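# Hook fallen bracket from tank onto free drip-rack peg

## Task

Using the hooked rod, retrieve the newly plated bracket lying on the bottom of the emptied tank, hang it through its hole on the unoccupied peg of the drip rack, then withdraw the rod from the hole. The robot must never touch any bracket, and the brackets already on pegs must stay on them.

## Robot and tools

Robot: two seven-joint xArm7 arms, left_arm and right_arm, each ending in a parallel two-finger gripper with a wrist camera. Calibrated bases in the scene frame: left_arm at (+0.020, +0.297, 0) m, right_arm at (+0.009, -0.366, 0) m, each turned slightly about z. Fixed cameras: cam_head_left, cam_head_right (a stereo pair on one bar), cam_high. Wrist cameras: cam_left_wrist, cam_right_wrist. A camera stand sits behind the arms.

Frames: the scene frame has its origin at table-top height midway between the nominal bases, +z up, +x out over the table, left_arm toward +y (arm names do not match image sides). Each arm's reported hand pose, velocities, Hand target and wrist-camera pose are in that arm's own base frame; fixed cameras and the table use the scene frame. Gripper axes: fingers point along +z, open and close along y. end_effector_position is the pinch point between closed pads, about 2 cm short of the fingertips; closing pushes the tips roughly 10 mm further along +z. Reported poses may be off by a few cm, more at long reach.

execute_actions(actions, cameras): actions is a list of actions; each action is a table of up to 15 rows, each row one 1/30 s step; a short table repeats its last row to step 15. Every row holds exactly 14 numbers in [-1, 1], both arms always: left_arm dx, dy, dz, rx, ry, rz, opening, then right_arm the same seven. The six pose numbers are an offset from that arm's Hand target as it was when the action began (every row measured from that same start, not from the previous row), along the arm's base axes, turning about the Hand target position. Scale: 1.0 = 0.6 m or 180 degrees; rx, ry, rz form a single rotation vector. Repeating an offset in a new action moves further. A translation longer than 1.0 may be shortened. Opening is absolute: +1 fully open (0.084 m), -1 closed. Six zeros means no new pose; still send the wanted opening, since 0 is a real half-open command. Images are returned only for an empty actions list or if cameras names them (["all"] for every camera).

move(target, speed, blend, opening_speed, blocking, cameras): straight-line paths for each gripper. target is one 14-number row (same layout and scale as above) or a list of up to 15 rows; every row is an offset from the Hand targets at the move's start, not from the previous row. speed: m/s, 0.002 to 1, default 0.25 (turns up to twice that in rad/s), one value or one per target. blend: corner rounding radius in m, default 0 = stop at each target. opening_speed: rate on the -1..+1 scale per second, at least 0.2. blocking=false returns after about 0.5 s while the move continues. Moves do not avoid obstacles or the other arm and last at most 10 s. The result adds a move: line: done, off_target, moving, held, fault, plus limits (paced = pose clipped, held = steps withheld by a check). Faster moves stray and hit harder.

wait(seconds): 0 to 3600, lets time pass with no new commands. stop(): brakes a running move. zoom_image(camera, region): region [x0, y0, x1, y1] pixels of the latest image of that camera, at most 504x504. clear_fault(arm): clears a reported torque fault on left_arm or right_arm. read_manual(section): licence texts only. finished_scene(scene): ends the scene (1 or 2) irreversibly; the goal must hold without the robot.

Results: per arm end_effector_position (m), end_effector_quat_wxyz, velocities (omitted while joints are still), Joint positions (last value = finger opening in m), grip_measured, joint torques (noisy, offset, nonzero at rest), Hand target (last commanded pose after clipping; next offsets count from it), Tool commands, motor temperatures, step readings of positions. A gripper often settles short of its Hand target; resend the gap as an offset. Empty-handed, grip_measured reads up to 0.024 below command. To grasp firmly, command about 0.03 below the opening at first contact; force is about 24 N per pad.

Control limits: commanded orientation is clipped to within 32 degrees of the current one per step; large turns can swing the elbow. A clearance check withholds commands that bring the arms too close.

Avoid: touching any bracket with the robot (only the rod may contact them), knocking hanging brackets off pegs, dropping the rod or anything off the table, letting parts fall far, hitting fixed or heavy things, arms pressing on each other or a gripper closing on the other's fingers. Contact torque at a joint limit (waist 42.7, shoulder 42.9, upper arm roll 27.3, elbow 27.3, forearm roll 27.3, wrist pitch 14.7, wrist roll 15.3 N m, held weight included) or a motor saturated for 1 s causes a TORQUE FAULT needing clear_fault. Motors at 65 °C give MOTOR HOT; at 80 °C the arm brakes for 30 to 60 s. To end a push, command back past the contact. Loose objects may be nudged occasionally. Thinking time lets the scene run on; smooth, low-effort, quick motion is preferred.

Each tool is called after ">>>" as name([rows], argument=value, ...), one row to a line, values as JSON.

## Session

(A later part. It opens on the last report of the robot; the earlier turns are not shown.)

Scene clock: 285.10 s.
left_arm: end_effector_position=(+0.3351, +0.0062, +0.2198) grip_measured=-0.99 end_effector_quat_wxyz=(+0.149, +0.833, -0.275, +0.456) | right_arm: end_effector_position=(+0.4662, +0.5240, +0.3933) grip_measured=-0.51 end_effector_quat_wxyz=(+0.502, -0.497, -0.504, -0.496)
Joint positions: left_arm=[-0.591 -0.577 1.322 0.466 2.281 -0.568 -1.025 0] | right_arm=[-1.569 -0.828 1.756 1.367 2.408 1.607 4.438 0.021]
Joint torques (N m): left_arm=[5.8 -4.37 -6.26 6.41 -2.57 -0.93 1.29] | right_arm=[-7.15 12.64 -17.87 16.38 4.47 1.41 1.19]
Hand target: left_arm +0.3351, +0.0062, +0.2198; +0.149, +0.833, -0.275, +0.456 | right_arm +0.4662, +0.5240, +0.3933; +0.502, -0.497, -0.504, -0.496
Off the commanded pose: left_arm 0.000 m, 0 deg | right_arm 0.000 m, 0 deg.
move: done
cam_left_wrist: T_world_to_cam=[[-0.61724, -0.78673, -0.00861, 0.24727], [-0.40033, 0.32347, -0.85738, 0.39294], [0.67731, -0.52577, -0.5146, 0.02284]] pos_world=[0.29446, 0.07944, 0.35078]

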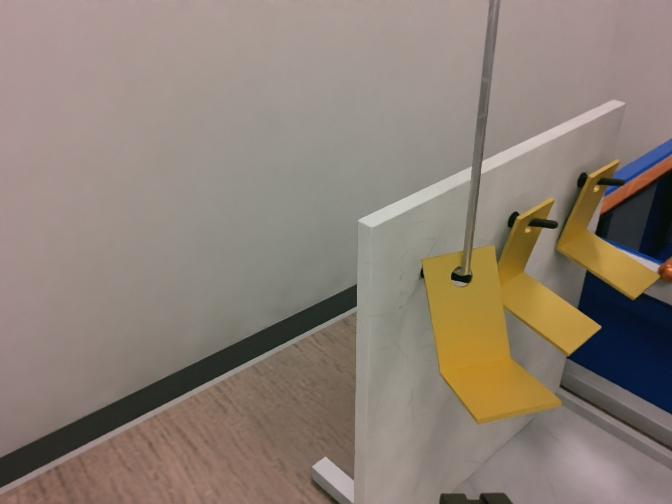

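>>> execute_actions(actions=[], cameras=["cam_left_wrist","cam_head_left"])

>>> zoom_image(camera="cam_left_wrist", region=[430, 230, 520, 302])

Scene clock: 293.87 s.
left_arm: end_effector_position=(+0.3351, +0.0062, +0.2198) grip_measured=-0.99 end_effector_quat_wxyz=(+0.149, +0.833, -0.275, +0.456) | right_arm: end_effector_position=(+0.4662, +0.5240, +0.3933) grip_measured=-0.51 end_effector_quat_wxyz=(+0.502, -0.497, -0.504, -0.496)
Joint positions: left_arm=[-0.591 -0.577 1.322 0.466 2.281 -0.568 -1.025 0] | right_arm=[-1.569 -0.828 1.756 1.367 2.408 1.607 4.438 0.021]
Joint velocities: within noise
Joint torques (N m): left_arm=[5.48 -4.83 -6.45 6.3 -2.69 -1 1.38] | right_arm=[-7.21 12.66 -18.58 16.04 4.47 1.27 0.97]
Motor temperatures (°C): left_arm=[30 30 36 38 32 34 31] | right_arm=[33 34 34 36 36 39 36]
Hand target: left_arm +0.3351, +0.0062, +0.2198; +0.149, +0.833, -0.275, +0.456 | right_arm +0.4662, +0.5240, +0.3933; +0.502, -0.497, -0.504, -0.496
Tool commands: left_gripper/opening=-1.0 right_gripper/opening=-0.75
Off the commanded pose: left_arm 0.000 m, 0 deg | right_arm 0.000 m, 0 deg.
camera_calibration:
cam_left_wrist: T_world_to_cam=[[-0.61724, -0.78673, -0.00861, 0.24727], [-0.40033, 0.32347, -0.85738, 0.39294], [0.67731, -0.52577, -0.5146, 0.02284]] pos_world=[0.29446, 0.07944, 0.35078]
Images, in order (width x height): cam_head_left 504x504, cam_left_wrist 672x504.

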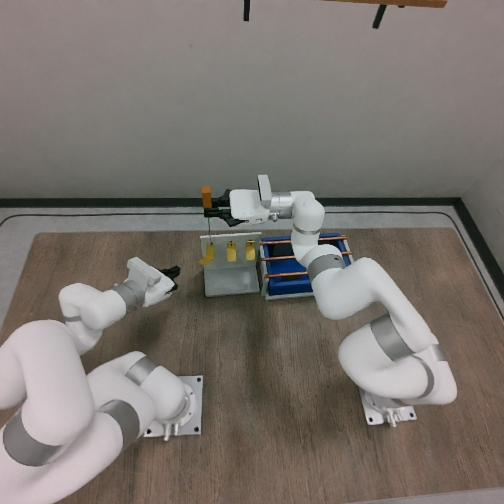

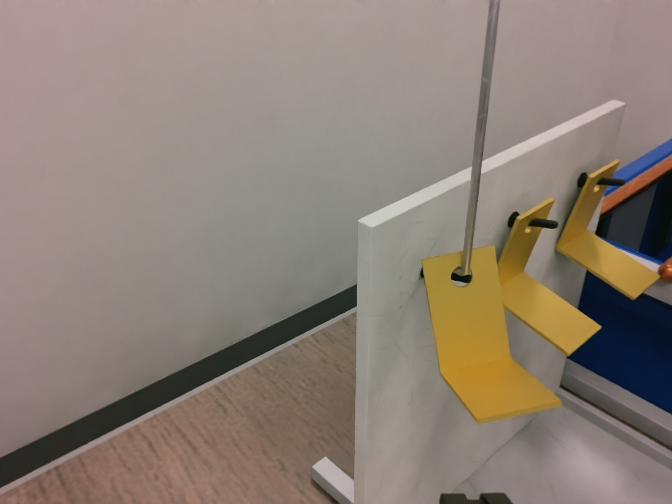

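Scaled by 5.600 from the camera's image (finer frame: 960x720).

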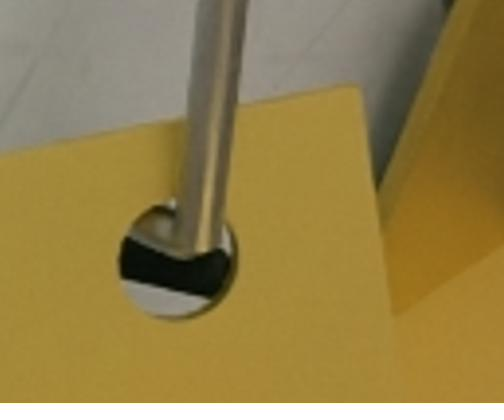

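>>> move([
  [0,0,0,0,0,0,-1,-0.0025,0,0,0,0,0,-0.75],
  [0,0,0,0,0,0,-1,-0.0025,-0.0042,-0.0008,0,0,0,-0.75],
  [0,0,0,0,0,0,-1,0.0042,-0.0042,-0.0025,0,0,0,-0.75],
], speed=0.03, cameras=["cam_left_wrist"])

>>> zoom_image(camera="cam_left_wrist", region=[430, 230, 520, 302])

Scene clock: 297.00 s.
left_arm: end_effector_position=(+0.3351, +0.0062, +0.2198) grip_measured=-0.99 end_effector_quat_wxyz=(+0.149, +0.833, -0.275, +0.456) | right_arm: end_effector_position=(+0.4687, +0.5215, +0.3919) grip_measured=-0.51 end_effector_quat_wxyz=(+0.502, -0.497, -0.504, -0.496)
Joint positions: left_arm=[-0.591 -0.577 1.322 0.466 2.281 -0.568 -1.025 0] | right_arm=[-1.579 -0.83 1.76 1.368 2.408 1.615 4.436 0.021]
Joint torques (N m): left_arm=[5.97 -4.31 -6.47 6.31 -2.47 -1.02 1.22] | right_arm=[-6.57 10.86 -15.53 14.85 3.74 1.49 1.39]
Hand target: left_arm +0.3351, +0.0062, +0.2198; +0.149, +0.833, -0.275, +0.456 | right_arm +0.4687, +0.5215, +0.3918; +0.502, -0.497, -0.504, -0.496
Off the commanded pose: left_arm 0.000 m, 0 deg | right_arm 0.000 m, 0 deg.
move: done
cam_left_wrist: T_world_to_cam=[[-0.61724, -0.78673, -0.00861, 0.24727], [-0.40033, 0.32347, -0.85738, 0.39294], [0.67731, -0.52577, -0.5146, 0.02284]] pos_world=[0.29446, 0.07944, 0.35078]

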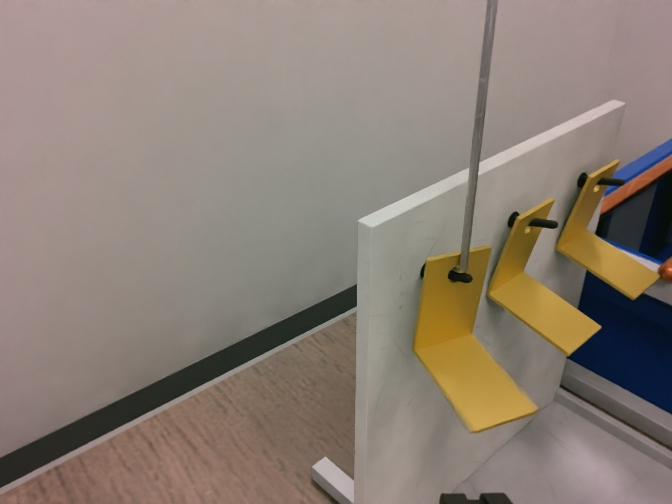

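Scaled by 5.600 from the camera's image (finer frame: 960x720).

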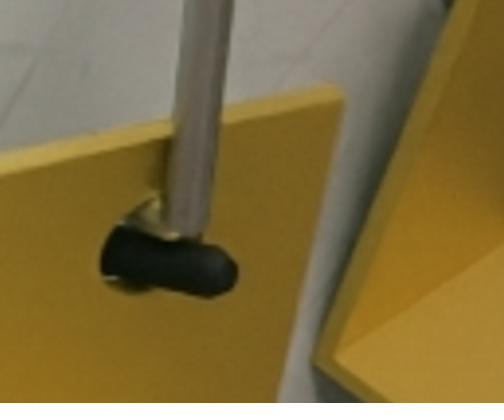

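>>> move(target=[0,0,0,0,0,0,-1,0.0067,0,-0.0018,0,0,0,-0.75], speed=0.03)

>>> execute_actions(actions=[], cameras=["cam_left_wrist"])

>>> zoom_image(camera="cam_left_wrist", region=[410, 230, 500, 302])

Scene clock: 299.07 s.
left_arm: end_effector_position=(+0.3351, +0.0062, +0.2198) grip_measured=-0.99 end_effector_quat_wxyz=(+0.149, +0.833, -0.275, +0.456) | right_arm: end_effector_position=(+0.4727, +0.5215, +0.3907) grip_measured=-0.51 end_effector_quat_wxyz=(+0.502, -0.497, -0.504, -0.496)
Joint positions: left_arm=[-0.591 -0.577 1.322 0.466 2.281 -0.568 -1.025 0] | right_arm=[-1.597 -0.838 1.768 1.382 2.413 1.617 4.439 0.021]
Joint torques (N m): left_arm=[5.69 -4.2 -6.43 6.37 -2.61 -1.13 1.32] | right_arm=[-6.65 10.46 -14.61 14.09 3.4 1.3 1.28]
Hand target: left_arm +0.3351, +0.0062, +0.2198; +0.149, +0.833, -0.275, +0.456 | right_arm +0.4727, +0.5215, +0.3907; +0.502, -0.497, -0.504, -0.496
Off the commanded pose: left_arm 0.000 m, 0 deg | right_arm 0.000 m, 0 deg.
move: done

Scene clock: 299.07 s.
left_arm: end_effector_position=(+0.3351, +0.0062, +0.2198) grip_measured=-0.99 end_effector_quat_wxyz=(+0.149, +0.833, -0.275, +0.456) | right_arm: end_effector_position=(+0.4727, +0.5215, +0.3907) grip_measured=-0.51 end_effector_quat_wxyz=(+0.502, -0.497, -0.504, -0.496)
Joint positions: left_arm=[-0.591 -0.577 1.322 0.466 2.281 -0.568 -1.025 0] | right_arm=[-1.597 -0.838 1.768 1.382 2.413 1.617 4.439 0.021]
Joint velocities: within noise
Joint torques (N m): left_arm=[5.69 -4.2 -6.43 6.37 -2.61 -1.13 1.32] | right_arm=[-6.65 10.46 -14.61 14.09 3.4 1.3 1.28]
Motor temperatures (°C): left_arm=[30 30 36 38 32 34 31] | right_arm=[33 34 34 36 36 39 36]
Hand target: left_arm +0.3351, +0.0062, +0.2198; +0.149, +0.833, -0.275, +0.456 | right_arm +0.4727, +0.5215, +0.3907; +0.502, -0.497, -0.504, -0.496
Tool commands: left_gripper/opening=-1.0 right_gripper/opening=-0.75
Off the commanded pose: left_arm 0.000 m, 0 deg | right_arm 0.000 m, 0 deg.
camera_calibration:
cam_left_wrist: T_world_to_cam=[[-0.61724, -0.78673, -0.00861, 0.24727], [-0.40033, 0.32347, -0.85738, 0.39294], [0.67731, -0.52577, -0.5146, 0.02284]] pos_world=[0.29446, 0.07944, 0.35078]
Images, in order (width x height): cam_left_wrist 672x504.

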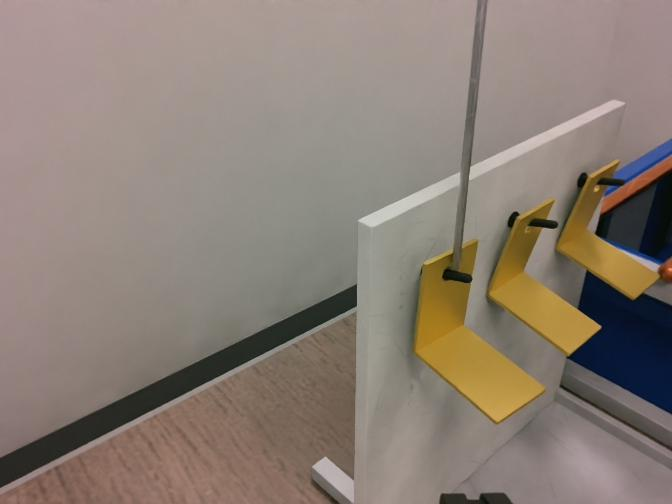

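Scaled by 5.600 from the camera's image (finer frame: 960x720).

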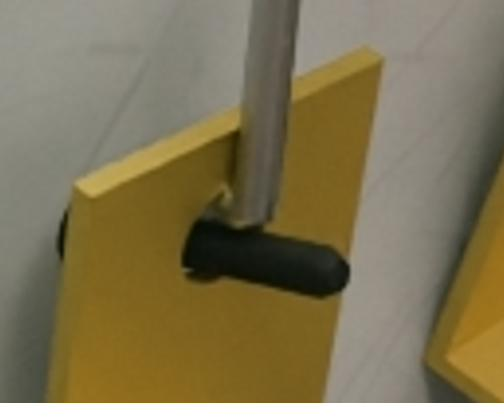

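>>> move([
  [0,0,0,0,0,0,-1,0,-0.0025,-0.0015,0,0,0,-0.75],
  [0,0,0,0,0,0,-1,0,-0.0037,-0.0035,0,0,0,-0.75],
], speed=0.03, cameras=["cam_left_wrist"])

>>> zoom_image(camera="cam_left_wrist", region=[410, 230, 500, 302])

Scene clock: 301.97 s.
left_arm: end_effector_position=(+0.3351, +0.0062, +0.2198) grip_measured=-0.99 end_effector_quat_wxyz=(+0.149, +0.833, -0.275, +0.456) | right_arm: end_effector_position=(+0.4727, +0.5192, +0.3890) grip_measured=-0.51 end_effector_quat_wxyz=(+0.502, -0.497, -0.504, -0.497)
Joint positions: left_arm=[-0.591 -0.577 1.322 0.466 2.281 -0.568 -1.025 0] | right_arm=[-1.597 -0.837 1.768 1.374 2.412 1.624 4.434 0.021]
Joint torques (N m): left_arm=[5.88 -4.16 -6.25 6.35 -2.66 -1.07 1.28] | right_arm=[-6.98 4.33 -1.52 -3.25 -5.05 -1.02 -1.67]
Hand target: left_arm +0.3351, +0.0062, +0.2198; +0.149, +0.833, -0.275, +0.456 | right_arm +0.4727, +0.5193, +0.3886; +0.502, -0.497, -0.504, -0.496
Off the commanded pose: left_arm 0.000 m, 0 deg | right_arm 0.000 m, 0 deg.
move: done
cam_left_wrist: T_world_to_cam=[[-0.61724, -0.78673, -0.00861, 0.24727], [-0.40033, 0.32347, -0.85738, 0.39294], [0.67731, -0.52577, -0.5146, 0.02284]] pos_world=[0.29446, 0.07944, 0.35078]

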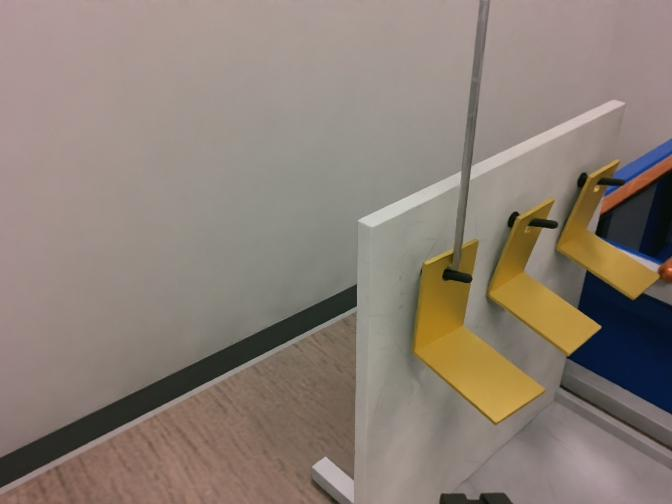

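Scaled by 5.600 from the camera's image (finer frame: 960x720).

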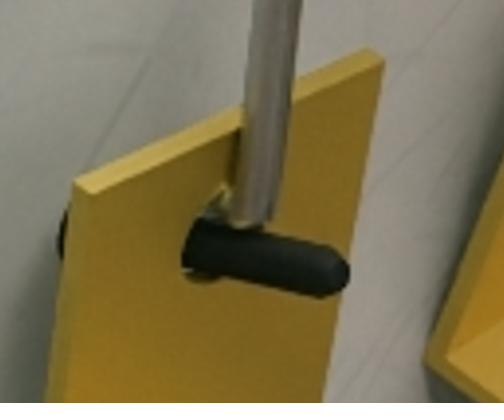

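>>> move([
  [0,0,0,0,0,0,-1,0,0.0037,0.004,0,0,0,-0.75],
  [0,0,0,0,0,0,-1,0,-0.0033,0.003,0,0,0,-0.75],
  [0,0,0,0,0,0,-1,0,-0.0045,-0.001,0,0,0,-0.75],
], speed=0.03, cameras=["cam_left_wrist"])

>>> zoom_image(camera="cam_left_wrist", region=[410, 230, 500, 302])

Scene clock: 306.93 s.
left_arm: end_effector_position=(+0.3351, +0.0062, +0.2198) grip_measured=-0.99 end_effector_quat_wxyz=(+0.149, +0.833, -0.275, +0.456) | right_arm: end_effector_position=(+0.4726, +0.5166, +0.3887) grip_measured=-0.51 end_effector_quat_wxyz=(+0.502, -0.497, -0.504, -0.497) end_effector_velocity=(+0.002, -0.002, -0.002) end_effector_angular_velocity=(-0.002, -0.001, -0.004)
Joint positions: left_arm=[-0.591 -0.577 1.322 0.466 2.281 -0.568 -1.025 0] | right_arm=[-1.596 -0.835 1.765 1.367 2.41 1.63 4.43 0.021]
Joint velocities: left_arm=[within noise] | right_arm=[-0.005 -0.002 0.002 -0.001 0 0 -0.003 0]
Joint torques (N m): left_arm=[5.57 -4.34 -6.34 6.56 -2.7 -1.11 1.15] | right_arm=[-7.05 -0.29 -3.49 -0.9 -1.56 -0.54 -1.57]
Hand target: left_arm +0.3351, +0.0062, +0.2198; +0.149, +0.833, -0.275, +0.456 | right_arm +0.4727, +0.5166, +0.3880; +0.502, -0.497, -0.504, -0.496
Off the commanded pose: left_arm 0.000 m, 0 deg | right_arm 0.001 m, 0 deg.
move: done
cam_left_wrist: T_world_to_cam=[[-0.61724, -0.78673, -0.00861, 0.24727], [-0.40033, 0.32347, -0.85738, 0.39294], [0.67731, -0.52577, -0.5146, 0.02284]] pos_world=[0.29446, 0.07944, 0.35078]

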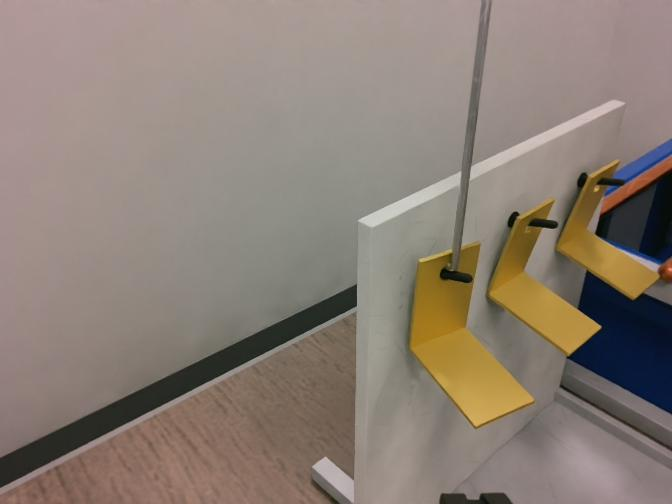

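Scaled by 5.600 from the camera's image (finer frame: 960x720).

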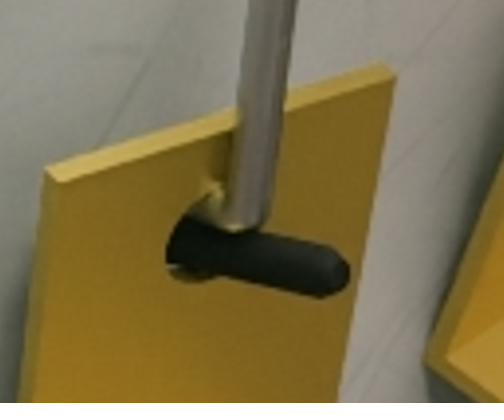

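>>> move(target=[0,0,0,0,0,0,-1,-0.004,0,0.0045,0,0,0,-0.75], speed=0.03, cameras=["cam_left_wrist"])

>>> zoom_image(camera="cam_left_wrist", region=[410, 230, 500, 302])

Scene clock: 311.17 s.
left_arm: end_effector_position=(+0.3351, +0.0062, +0.2198) grip_measured=-0.99 end_effector_quat_wxyz=(+0.149, +0.833, -0.275, +0.456) | right_arm: end_effector_position=(+0.4703, +0.5166, +0.3905) grip_measured=-0.51 end_effector_quat_wxyz=(+0.502, -0.498, -0.504, -0.496)
Joint positions: left_arm=[-0.591 -0.577 1.322 0.466 2.281 -0.568 -1.025 0] | right_arm=[-1.585 -0.83 1.758 1.36 2.405 1.627 4.432 0.021]
Joint torques (N m): left_arm=[5.71 -4.03 -6.37 6.61 -2.79 -1.09 1.19] | right_arm=[6.41 25.71 -24.05 13.92 0.96 -0.36 1.4]
Hand target: left_arm +0.3351, +0.0062, +0.2198; +0.149, +0.833, -0.275, +0.456 | right_arm +0.4703, +0.5166, +0.3907; +0.502, -0.497, -0.504, -0.496
Off the commanded pose: left_arm 0.000 m, 0 deg | right_arm 0.000 m, 0 deg.
move: done
cam_left_wrist: T_world_to_cam=[[-0.61724, -0.78673, -0.00861, 0.24727], [-0.40033, 0.32347, -0.85738, 0.39294], [0.67731, -0.52577, -0.5146, 0.02284]] pos_world=[0.29446, 0.07944, 0.35078]

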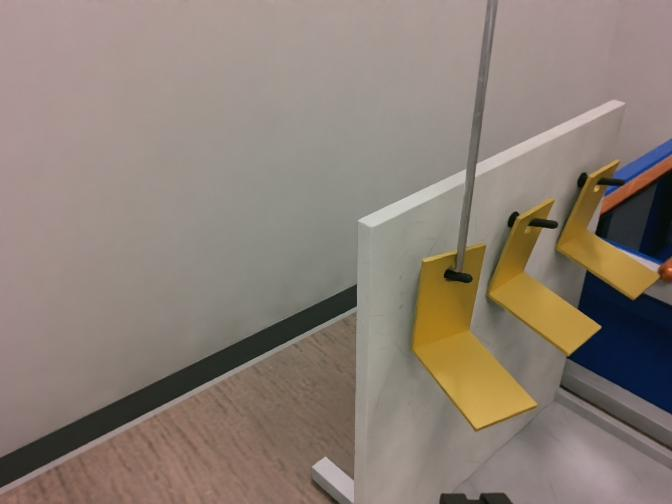

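Scaled by 5.600 from the camera's image (finer frame: 960x720).

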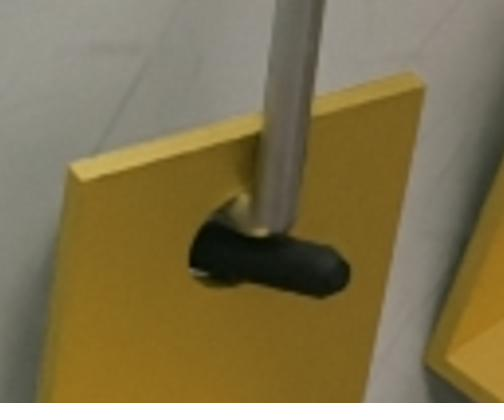

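>>> move([
  [0,0,0,0,0,0,-1,0,0,-0.002,0,0,0,-0.75],
  [0,0,0,0,0,0,-1,0,-0.005,-0.002,0,0,0,-0.75],
  [0,0,0,0,0,0,-1,0,-0.006,-0.005,0,0,0,-0.75],
], speed=0.03, cameras=["cam_left_wrist","cam_head_left"])

>>> zoom_image(camera="cam_left_wrist", region=[410, 230, 500, 302])

>>> zoom_image(camera="cam_head_left", region=[190, 215, 240, 265])

Scene clock: 315.33 s.
left_arm: end_effector_position=(+0.3351, +0.0062, +0.2198) grip_measured=-0.99 end_effector_quat_wxyz=(+0.149, +0.833, -0.275, +0.456) | right_arm: end_effector_position=(+0.4703, +0.5129, +0.3882) grip_measured=-0.51 end_effector_quat_wxyz=(+0.502, -0.497, -0.504, -0.497)
Joint positions: left_arm=[-0.591 -0.577 1.322 0.466 2.281 -0.568 -1.025 0] | right_arm=[-1.586 -0.828 1.757 1.349 2.403 1.636 4.425 0.021]
Joint torques (N m): left_arm=[5.63 -4.17 -6.33 6.42 -2.77 -1.19 1.18] | right_arm=[-6.09 -2.19 -2.66 -0.49 -1.8 -0.95 -1.59]
Hand target: left_arm +0.3351, +0.0062, +0.2198; +0.149, +0.833, -0.275, +0.456 | right_arm +0.4703, +0.5130, +0.3877; +0.502, -0.497, -0.504, -0.496
Off the commanded pose: left_arm 0.000 m, 0 deg | right_arm 0.000 m, 0 deg.
move: done
cam_left_wrist: T_world_to_cam=[[-0.61724, -0.78673, -0.00861, 0.24727], [-0.40033, 0.32347, -0.85738, 0.39294], [0.67731, -0.52577, -0.5146, 0.02284]] pos_world=[0.29446, 0.07944, 0.35078]
Images, in order (width x height): cam_head_left 504x504, cam_left_wrist 672x504.

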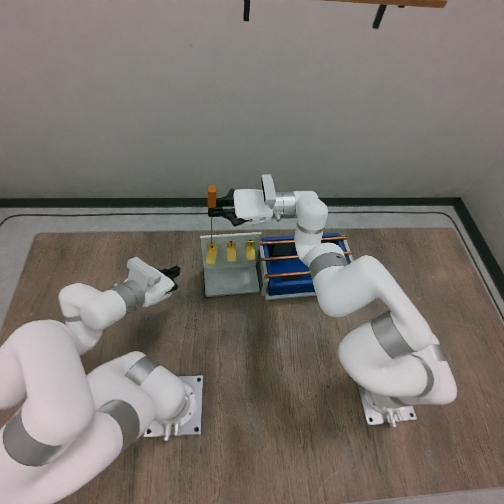

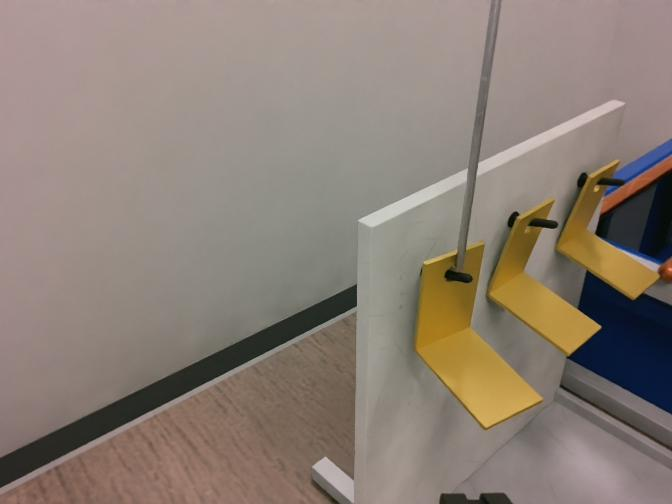

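Scaled by 5.600 from the camera's image (finer frame: 960x720).

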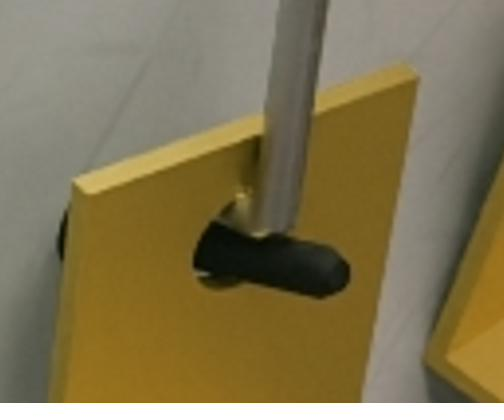

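Scaled by 10.080 from the camera's image (finer frame: 720x720).

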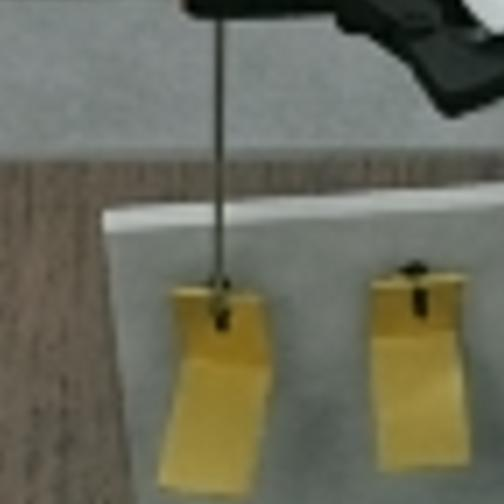

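>>> move([
  [0,0,0,0,0,0,-1,0,0.002,0.0035,0,0,0,-0.75],
  [0,0,0,0,0,0,-1,0,-0.003,0.003,0,0,0,-0.75],
], speed=0.03, cameras=["cam_left_wrist"])

>>> zoom_image(camera="cam_left_wrist", region=[410, 230, 500, 302])

Scene clock: 319.70 s.
left_arm: end_effector_position=(+0.3351, +0.0062, +0.2198) grip_measured=-0.99 end_effector_quat_wxyz=(+0.149, +0.833, -0.275, +0.456) | right_arm: end_effector_position=(+0.4703, +0.5112, +0.3894) grip_measured=-0.51 end_effector_quat_wxyz=(+0.502, -0.498, -0.504, -0.496)
Joint positions: left_arm=[-0.591 -0.577 1.322 0.466 2.281 -0.568 -1.025 0] | right_arm=[-1.584 -0.825 1.753 1.346 2.399 1.639 4.426 0.021]
Joint torques (N m): left_arm=[5.26 -4.2 -6.33 6.45 -2.71 -1.29 1.16] | right_arm=[6.02 24.78 -23.27 10.38 -0.87 1.72 -1.18]
Hand target: left_arm +0.3351, +0.0062, +0.2198; +0.149, +0.833, -0.275, +0.456 | right_arm +0.4703, +0.5112, +0.3895; +0.502, -0.497, -0.504, -0.496
Off the commanded pose: left_arm 0.000 m, 0 deg | right_arm 0.000 m, 0 deg.
move: done
cam_left_wrist: T_world_to_cam=[[-0.61724, -0.78673, -0.00861, 0.24727], [-0.40033, 0.32347, -0.85738, 0.39294], [0.67731, -0.52577, -0.5146, 0.02284]] pos_world=[0.29446, 0.07944, 0.35078]

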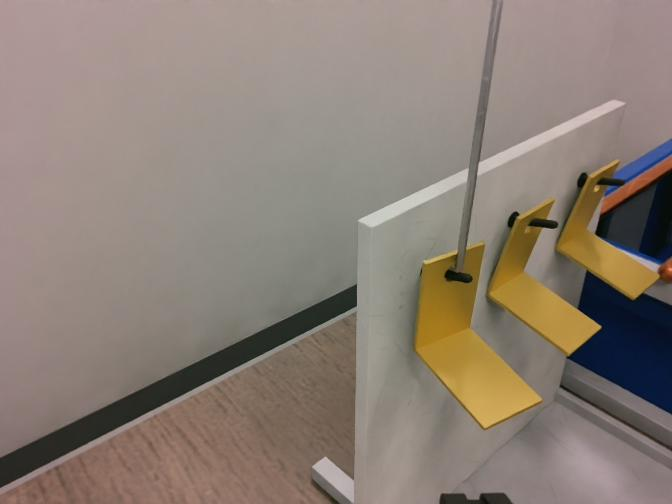

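Scaled by 5.600 from the camera's image (finer frame: 960x720).

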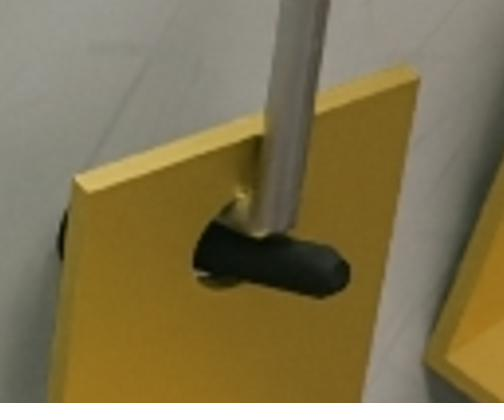

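>>> move(target=[-0.092,-0.157,0,0,0,0.0944,-1,0,0,-0.001,0,0,0,-0.75], speed=0.1, cameras=["cam_left_wrist"])

Scene clock: 326.57 s.
left_arm: end_effector_position=(+0.3142, -0.0295, +0.2193) grip_measured=-0.99 end_effector_quat_wxyz=(+0.125, +0.846, -0.228, +0.465) | right_arm: end_effector_position=(+0.4702, +0.5112, +0.3893) grip_measured=-0.51 end_effector_quat_wxyz=(+0.502, -0.497, -0.504, -0.496)
Joint positions: left_arm=[-0.33 -0.721 1.034 0.263 2.245 -0.413 -1.124 0] | right_arm=[-1.584 -0.825 1.753 1.346 2.4 1.639 4.426 0.021]
Joint torques (N m): left_arm=[-6.2 5.61 -3.95 10.57 0.08 -2.27 1.69] | right_arm=[-5.57 13.4 -15.37 10.27 2.85 0.95 -1.22]
Hand target: left_arm +0.3142, -0.0295, +0.2193; +0.125, +0.846, -0.228, +0.465 (not the last commanded pose) | right_arm +0.4703, +0.5112, +0.3893; +0.502, -0.497, -0.504, -0.496
Off the commanded pose: left_arm 0.068 m, 11 deg | right_arm 0.000 m, 0 deg.
move: held (left_arm; a check stopped the path); limits=held
pose unreachable (left arm): on one or more control steps of this call, first in action 0 (counted from 0), this arm could not follow its commanded pose, so it was not sent that pose on those steps. It may still have moved: this result reports where it is.
cause: moving toward the commanded pose would bring two parts of the arm too close to each other (joints 3 (upper arm roll) to 5 (forearm roll) lie between them).
cam_left_wrist: T_world_to_cam=[[-0.52722, -0.84969, -0.0078, 0.176], [-0.43217, 0.27603, -0.85851, 0.40449], [0.73162, -0.44926, -0.51274, 0.0028]] pos_world=[0.26555, 0.03914, 0.35007]

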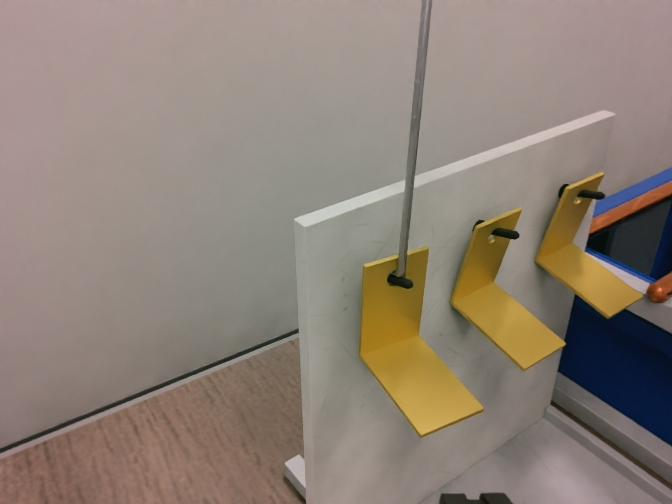

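>>> zoom_image(camera="cam_left_wrist", region=[360, 240, 450, 312])

Scaled by 5.600 from the camera's image (finer frame: 960x720).

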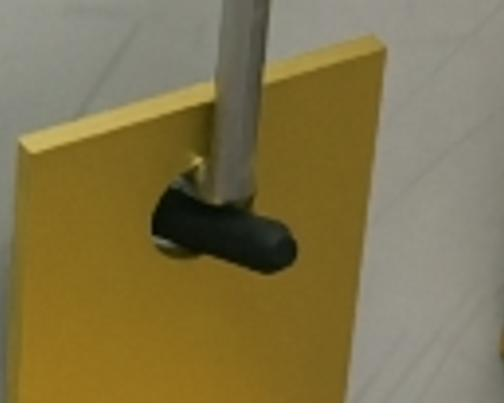

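>>> move([
  [0,0,0,0,0,0,-1,0,-0.006,0,0,0,0,-0.75],
  [0,0,0,0,0,0,-1,0,-0.007,0.001,0,0,0,-0.75],
  [0,0,0,0,0,0,-1,0,-0.007,-0.003,0,0,0,-0.75],
], speed=0.03, cameras=["cam_left_wrist"])

>>> zoom_image(camera="cam_left_wrist", region=[360, 240, 450, 312])

Scene clock: 332.43 s.
left_arm: end_effector_position=(+0.3142, -0.0295, +0.2193) grip_measured=-0.99 end_effector_quat_wxyz=(+0.125, +0.846, -0.228, +0.465) | right_arm: end_effector_position=(+0.4703, +0.5070, +0.3880) grip_measured=-0.51 end_effector_quat_wxyz=(+0.502, -0.497, -0.504, -0.497)
Joint positions: left_arm=[-0.33 -0.721 1.034 0.263 2.245 -0.413 -1.124 0] | right_arm=[-1.585 -0.821 1.751 1.335 2.396 1.648 4.419 0.021]
Joint torques (N m): left_arm=[-6.04 5.35 -4.03 10.54 0.04 -2.18 1.67] | right_arm=[-5.36 0.43 -4.74 3.35 0.45 0.08 -1.45]
Hand target: left_arm +0.3142, -0.0295, +0.2193; +0.125, +0.846, -0.228, +0.465 | right_arm +0.4703, +0.5070, +0.3875; +0.502, -0.497, -0.504, -0.496
Off the commanded pose: left_arm 0.000 m, 0 deg | right_arm 0.001 m, 0 deg.
move: done
cam_left_wrist: T_world_to_cam=[[-0.52736, -0.84961, -0.0078, 0.17603], [-0.43214, 0.27611, -0.8585, 0.40448], [0.73154, -0.44937, -0.51276, 0.00283]] pos_world=[0.26555, 0.03914, 0.35007]

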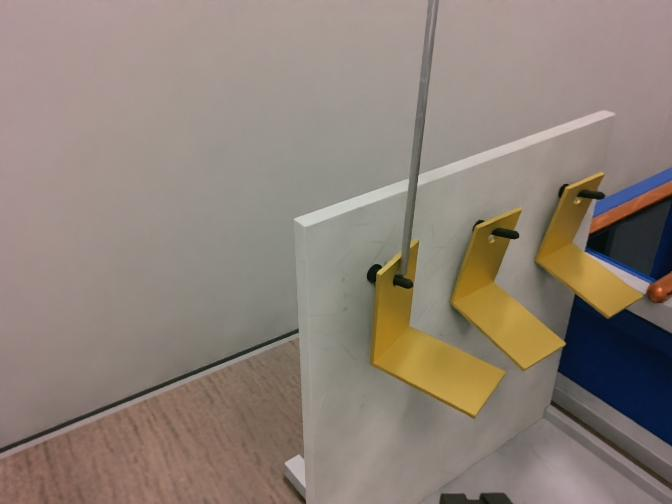

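Scaled by 5.600 from the camera's image (finer frame: 960x720).

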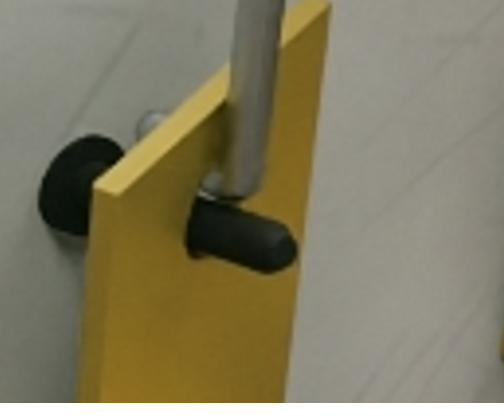

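>>> move([
  [0,0,0,0,0,0,-1,0,0.01,0.004,0,0,0,-0.75],
  [0,0,0,0,0,0,-1,0,0.02,0.003,0,0,0,-0.75],
], speed=0.03, cameras=["cam_left_wrist"])

>>> zoom_image(camera="cam_left_wrist", region=[360, 240, 450, 312])

Scene clock: 336.27 s.
left_arm: end_effector_position=(+0.3142, -0.0295, +0.2193) grip_measured=-0.99 end_effector_quat_wxyz=(+0.125, +0.846, -0.228, +0.465) | right_arm: end_effector_position=(+0.4703, +0.5190, +0.3893) grip_measured=-0.51 end_effector_quat_wxyz=(+0.502, -0.497, -0.504, -0.496)
Joint positions: left_arm=[-0.33 -0.721 1.034 0.263 2.245 -0.413 -1.124 0] | right_arm=[-1.586 -0.833 1.763 1.365 2.409 1.623 4.432 0.021]
Joint torques (N m): left_arm=[-6.36 4.71 -3.93 10.76 -0.55 -1.24 1.7] | right_arm=[-5.84 13.8 -17.38 17.69 4.86 -0.22 1.38]
Hand target: left_arm +0.3142, -0.0295, +0.2193; +0.125, +0.846, -0.228, +0.465 | right_arm +0.4703, +0.5190, +0.3893; +0.502, -0.497, -0.504, -0.496
Off the commanded pose: left_arm 0.000 m, 0 deg | right_arm 0.000 m, 0 deg.
move: done
cam_left_wrist: T_world_to_cam=[[-0.52736, -0.84961, -0.0078, 0.17603], [-0.43214, 0.27611, -0.8585, 0.40448], [0.73154, -0.44937, -0.51276, 0.00283]] pos_world=[0.26555, 0.03914, 0.35007]

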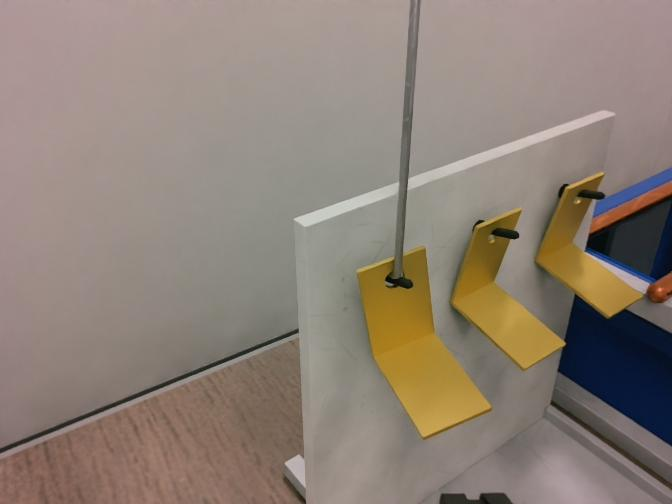

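Scaled by 5.600 from the camera's image (finer frame: 960x720).

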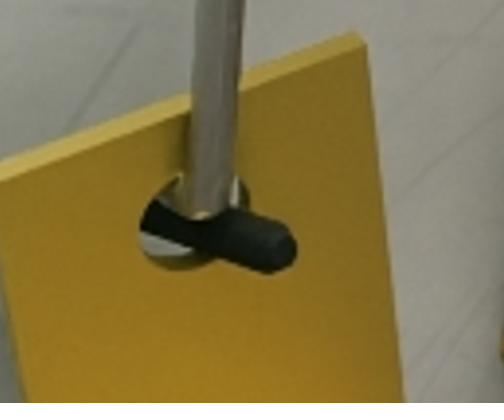

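>>> move([
  [0,0,0,0,0,0,-1,0.002,0.005,0.001,0,0,0,-0.75],
  [0,0,0,0,0,0,-1,0.003,0.007,-0.003,0,0,0,-0.75],
], speed=0.03, cameras=["cam_left_wrist"])

>>> zoom_image(camera="cam_left_wrist", region=[360, 240, 450, 312])

Scene clock: 339.60 s.
left_arm: end_effector_position=(+0.3142, -0.0295, +0.2193) grip_measured=-0.99 end_effector_quat_wxyz=(+0.125, +0.846, -0.228, +0.465) | right_arm: end_effector_position=(+0.4721, +0.5232, +0.3875) grip_measured=-0.51 end_effector_quat_wxyz=(+0.502, -0.497, -0.504, -0.496)
Joint positions: left_arm=[-0.33 -0.721 1.034 0.263 2.245 -0.413 -1.124 0] | right_arm=[-1.596 -0.842 1.773 1.38 2.418 1.616 4.434 0.021]
Joint torques (N m): left_arm=[-6.04 3.88 -4.14 10.58 -1.05 -0.49 1.54] | right_arm=[-6.28 13.2 -16.84 16.18 4.35 -0.48 -1.32]
Hand target: left_arm +0.3142, -0.0295, +0.2193; +0.125, +0.846, -0.228, +0.465 | right_arm +0.4721, +0.5232, +0.3875; +0.502, -0.497, -0.504, -0.496
Off the commanded pose: left_arm 0.000 m, 0 deg | right_arm 0.000 m, 0 deg.
move: done
cam_left_wrist: T_world_to_cam=[[-0.52736, -0.84961, -0.0078, 0.17603], [-0.43214, 0.27611, -0.8585, 0.40448], [0.73154, -0.44937, -0.51276, 0.00283]] pos_world=[0.26555, 0.03914, 0.35007]

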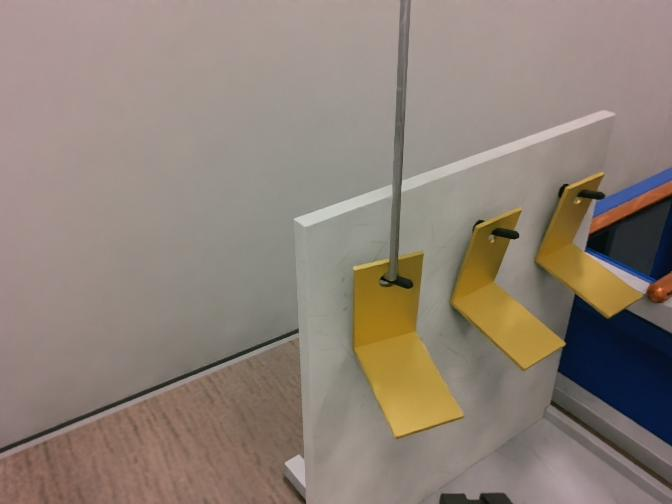

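Scaled by 5.600 from the camera's image (finer frame: 960x720).

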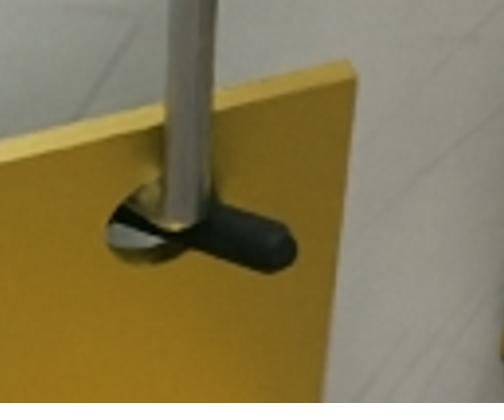

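>>> move([
  [0,0,0,0,0,0,-1,0,0.003,0,0,0,0,-0.75],
  [0,0,0,0,0,0,-1,0,0.003,-0.006,0,0,0,-0.75],
], speed=0.03, cameras=["cam_left_wrist"])

>>> zoom_image(camera="cam_left_wrist", region=[360, 240, 450, 312])

Scene clock: 341.90 s.
left_arm: end_effector_position=(+0.3142, -0.0295, +0.2193) grip_measured=-0.99 end_effector_quat_wxyz=(+0.125, +0.846, -0.228, +0.465) | right_arm: end_effector_position=(+0.4721, +0.5250, +0.3839) grip_measured=-0.51 end_effector_quat_wxyz=(+0.502, -0.497, -0.504, -0.496)
Joint positions: left_arm=[-0.33 -0.721 1.034 0.263 2.245 -0.413 -1.124 0] | right_arm=[-1.598 -0.847 1.78 1.381 2.423 1.615 4.43 0.021]
Joint torques (N m): left_arm=[-5.78 3.43 -4.14 10.46 -1.14 -0.53 1.52] | right_arm=[-5.96 13.11 -16.69 11.2 4.37 1.9 -1.3]
Hand target: left_arm +0.3142, -0.0295, +0.2193; +0.125, +0.846, -0.228, +0.465 | right_arm +0.4721, +0.5250, +0.3839; +0.502, -0.497, -0.504, -0.496
Off the commanded pose: left_arm 0.000 m, 0 deg | right_arm 0.000 m, 0 deg.
move: done
cam_left_wrist: T_world_to_cam=[[-0.5273, -0.84964, -0.00784, 0.17603], [-0.43216, 0.27613, -0.85848, 0.40448], [0.73157, -0.44929, -0.51278, 0.00283]] pos_world=[0.26555, 0.03914, 0.35007]

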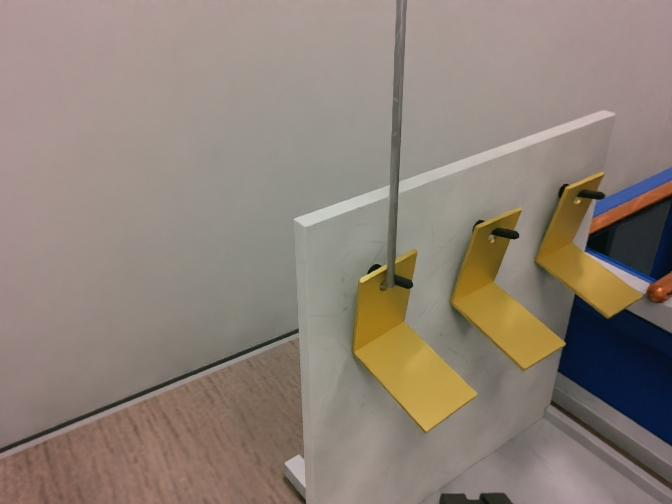

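Scaled by 5.600 from the camera's image (finer frame: 960x720).

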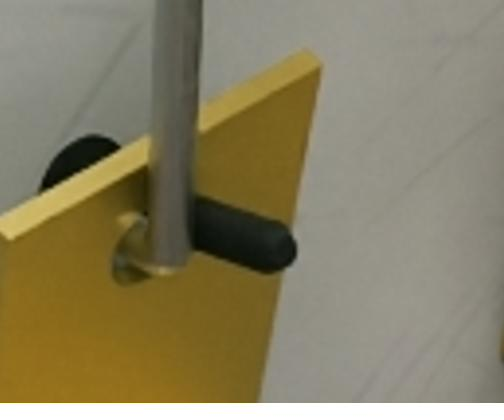

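>>> move(target=[0,0,0,0,0,0,-1,-0.0067,0,0,0,0,0,-0.75], speed=0.02, cameras=["cam_left_wrist"])

>>> zoom_image(camera="cam_left_wrist", region=[360, 240, 450, 312])

Scene clock: 344.00 s.
left_arm: end_effector_position=(+0.3142, -0.0295, +0.2193) grip_measured=-0.99 end_effector_quat_wxyz=(+0.125, +0.846, -0.228, +0.465) | right_arm: end_effector_position=(+0.4681, +0.5250, +0.3838) grip_measured=-0.51 end_effector_quat_wxyz=(+0.502, -0.497, -0.504, -0.496)
Joint positions: left_arm=[-0.33 -0.721 1.034 0.263 2.245 -0.413 -1.124 0] | right_arm=[-1.581 -0.841 1.772 1.366 2.42 1.613 4.425 0.021]
Joint torques (N m): left_arm=[-6.07 2.77 -4.35 10.49 -1.41 -0.55 1.41] | right_arm=[7.23 25.84 -23.08 11.16 -0.7 -0.49 -1.28]
Hand target: left_arm +0.3142, -0.0295, +0.2193; +0.125, +0.846, -0.228, +0.465 | right_arm +0.4681, +0.5250, +0.3839; +0.502, -0.497, -0.504, -0.496
Off the commanded pose: left_arm 0.000 m, 0 deg | right_arm 0.000 m, 0 deg.
move: done
cam_left_wrist: T_world_to_cam=[[-0.5273, -0.84964, -0.00784, 0.17603], [-0.43216, 0.27613, -0.85848, 0.40448], [0.73157, -0.44929, -0.51278, 0.00283]] pos_world=[0.26555, 0.03914, 0.35007]

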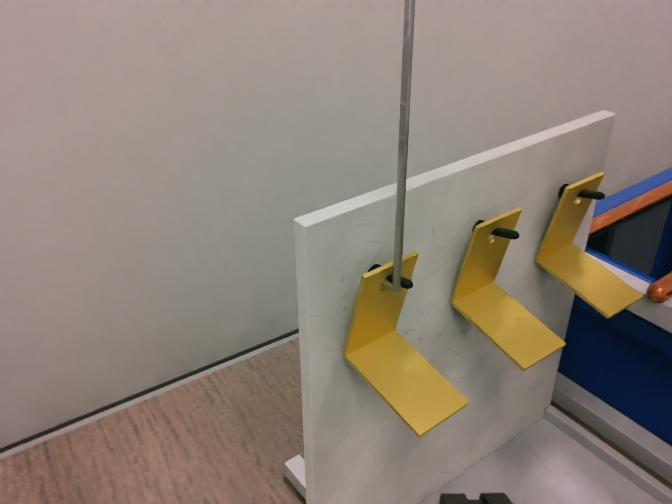

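Scaled by 5.600 from the camera's image (finer frame: 960x720).

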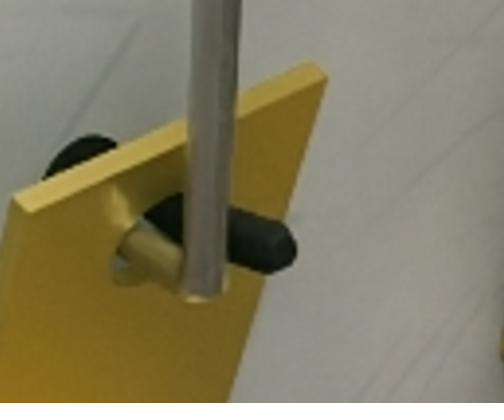

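>>> move(target=[0,0,0,0,0,0,-1,-0.0067,0,0,0,0,0,-0.75], speed=0.02, cameras=["cam_left_wrist"])

>>> zoom_image(camera="cam_left_wrist", region=[360, 240, 450, 312])

Scene clock: 345.87 s.
left_arm: end_effector_position=(+0.3142, -0.0295, +0.2193) grip_measured=-0.99 end_effector_quat_wxyz=(+0.125, +0.846, -0.228, +0.465) | right_arm: end_effector_position=(+0.4641, +0.5250, +0.3839) grip_measured=-0.51 end_effector_quat_wxyz=(+0.502, -0.497, -0.504, -0.496)
Joint positions: left_arm=[-0.33 -0.721 1.034 0.263 2.245 -0.413 -1.124 0] | right_arm=[-1.565 -0.835 1.765 1.351 2.417 1.611 4.421 0.021]
Joint torques (N m): left_arm=[-5.74 2.55 -4.05 10.66 -1.66 -0.49 1.26] | right_arm=[6.69 25.25 -23.2 11.09 -0.82 -0.49 -1.26]
Hand target: left_arm +0.3142, -0.0295, +0.2193; +0.125, +0.846, -0.228, +0.465 | right_arm +0.4641, +0.5250, +0.3839; +0.502, -0.497, -0.504, -0.496
Off the commanded pose: left_arm 0.000 m, 0 deg | right_arm 0.000 m, 0 deg.
move: done
cam_left_wrist: T_world_to_cam=[[-0.5273, -0.84964, -0.00784, 0.17603], [-0.43216, 0.27613, -0.85848, 0.40448], [0.73157, -0.44929, -0.51278, 0.00283]] pos_world=[0.26555, 0.03914, 0.35007]

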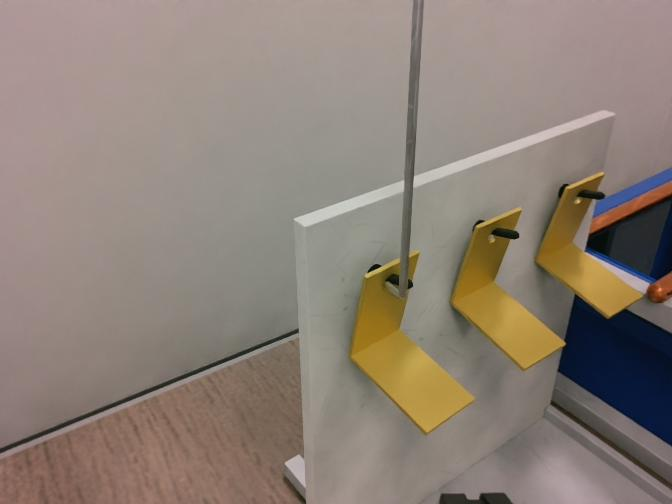

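Scaled by 5.600 from the camera's image (finer frame: 960x720).

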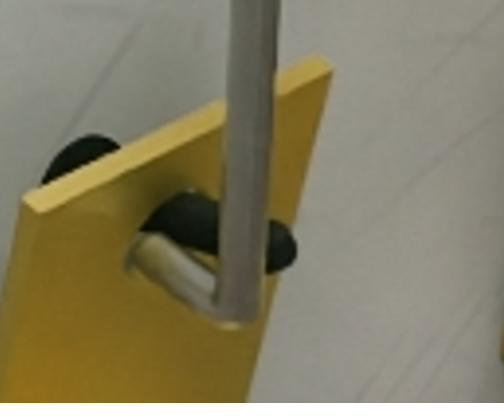

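>>> move(target=[0,0,0,0,0,0,-1,-0.0067,-0.001,0,0,0,0,-0.75], speed=0.02, cameras=["cam_left_wrist"])

>>> zoom_image(camera="cam_left_wrist", region=[360, 240, 450, 312])

Scene clock: 348.03 s.
left_arm: end_effector_position=(+0.3142, -0.0295, +0.2193) grip_measured=-0.99 end_effector_quat_wxyz=(+0.125, +0.846, -0.228, +0.465) | right_arm: end_effector_position=(+0.4601, +0.5244, +0.3839) grip_measured=-0.51 end_effector_quat_wxyz=(+0.502, -0.497, -0.504, -0.496)
Joint positions: left_arm=[-0.33 -0.721 1.034 0.263 2.245 -0.413 -1.124 0] | right_arm=[-1.548 -0.828 1.758 1.335 2.414 1.61 4.416 0.021]
Joint torques (N m): left_arm=[-6 1.96 -4.09 10.48 -1.73 -0.49 1.37] | right_arm=[6.75 25.1 -23.12 11.37 -0.84 -0.45 -1.25]
Hand target: left_arm +0.3142, -0.0295, +0.2193; +0.125, +0.846, -0.228, +0.465 | right_arm +0.4601, +0.5244, +0.3839; +0.502, -0.497, -0.504, -0.496
Off the commanded pose: left_arm 0.000 m, 0 deg | right_arm 0.000 m, 0 deg.
move: done
cam_left_wrist: T_world_to_cam=[[-0.52726, -0.84967, -0.00777, 0.17599], [-0.4322, 0.27605, -0.85848, 0.4045], [0.73157, -0.44929, -0.51278, 0.00283]] pos_world=[0.26555, 0.03914, 0.35007]

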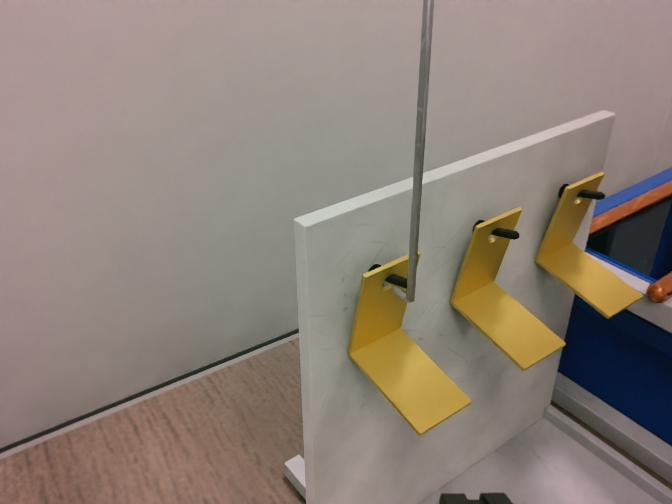

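Scaled by 5.600 from the camera's image (finer frame: 960x720).

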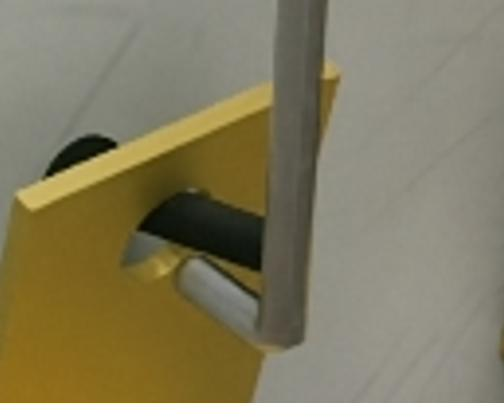

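>>> move([
  [0,0,0,0,0,0,-1,-0.02,0,-0.006,0,0,0,-0.75],
  [0,0,0,0,0,0,-1,-0.12,-0.03,-0.006,0,0,0,-0.75],
  [0,0,0,0,0,0,-1,-0.14,-0.05,0.1,0,0,0,-0.75],
], speed=0.06, cameras=["cam_left_wrist"])

>>> zoom_image(camera="cam_left_wrist", region=[360, 240, 450, 312])

Scene clock: 353.20 s.
left_arm: end_effector_position=(+0.3142, -0.0295, +0.2193) grip_measured=-0.99 end_effector_quat_wxyz=(+0.125, +0.846, -0.228, +0.465) | right_arm: end_effector_position=(+0.3761, +0.4944, +0.4438) grip_measured=-0.51 end_effector_quat_wxyz=(+0.502, -0.497, -0.504, -0.496)
Joint positions: left_arm=[-0.33 -0.721 1.034 0.263 2.245 -0.413 -1.124 0] | right_arm=[-1.081 -0.682 1.388 1.073 2.272 1.55 4.438 0.021]
Joint torques (N m): left_arm=[-5.89 0.43 -4.08 10.51 -1.78 -0.73 1.32] | right_arm=[6.62 15.33 -20.52 18.08 -0.83 -0.53 1.46]
Hand target: left_arm +0.3142, -0.0295, +0.2193; +0.125, +0.846, -0.228, +0.465 | right_arm +0.3761, +0.4944, +0.4439; +0.502, -0.497, -0.504, -0.496
Off the commanded pose: left_arm 0.000 m, 0 deg | right_arm 0.000 m, 0 deg.
move: done
cam_left_wrist: T_world_to_cam=[[-0.52726, -0.84967, -0.00777, 0.17599], [-0.4322, 0.27605, -0.85848, 0.4045], [0.73157, -0.44929, -0.51278, 0.00283]] pos_world=[0.26555, 0.03914, 0.35007]

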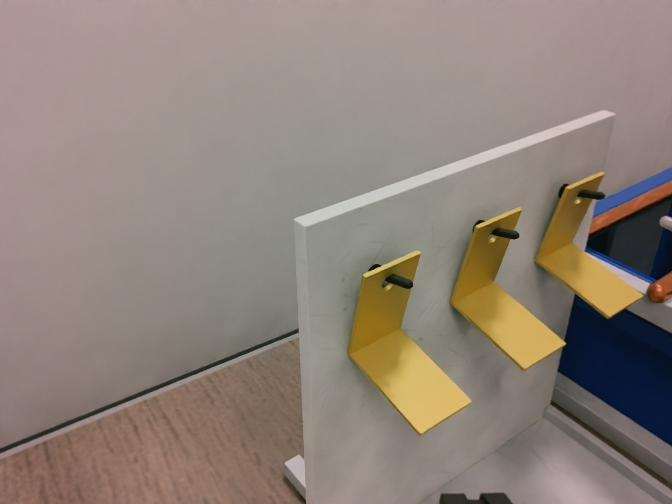

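Scaled by 5.600 from the camera's image (finer frame: 960x720).

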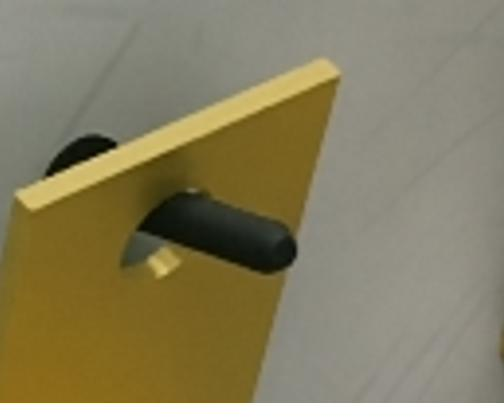

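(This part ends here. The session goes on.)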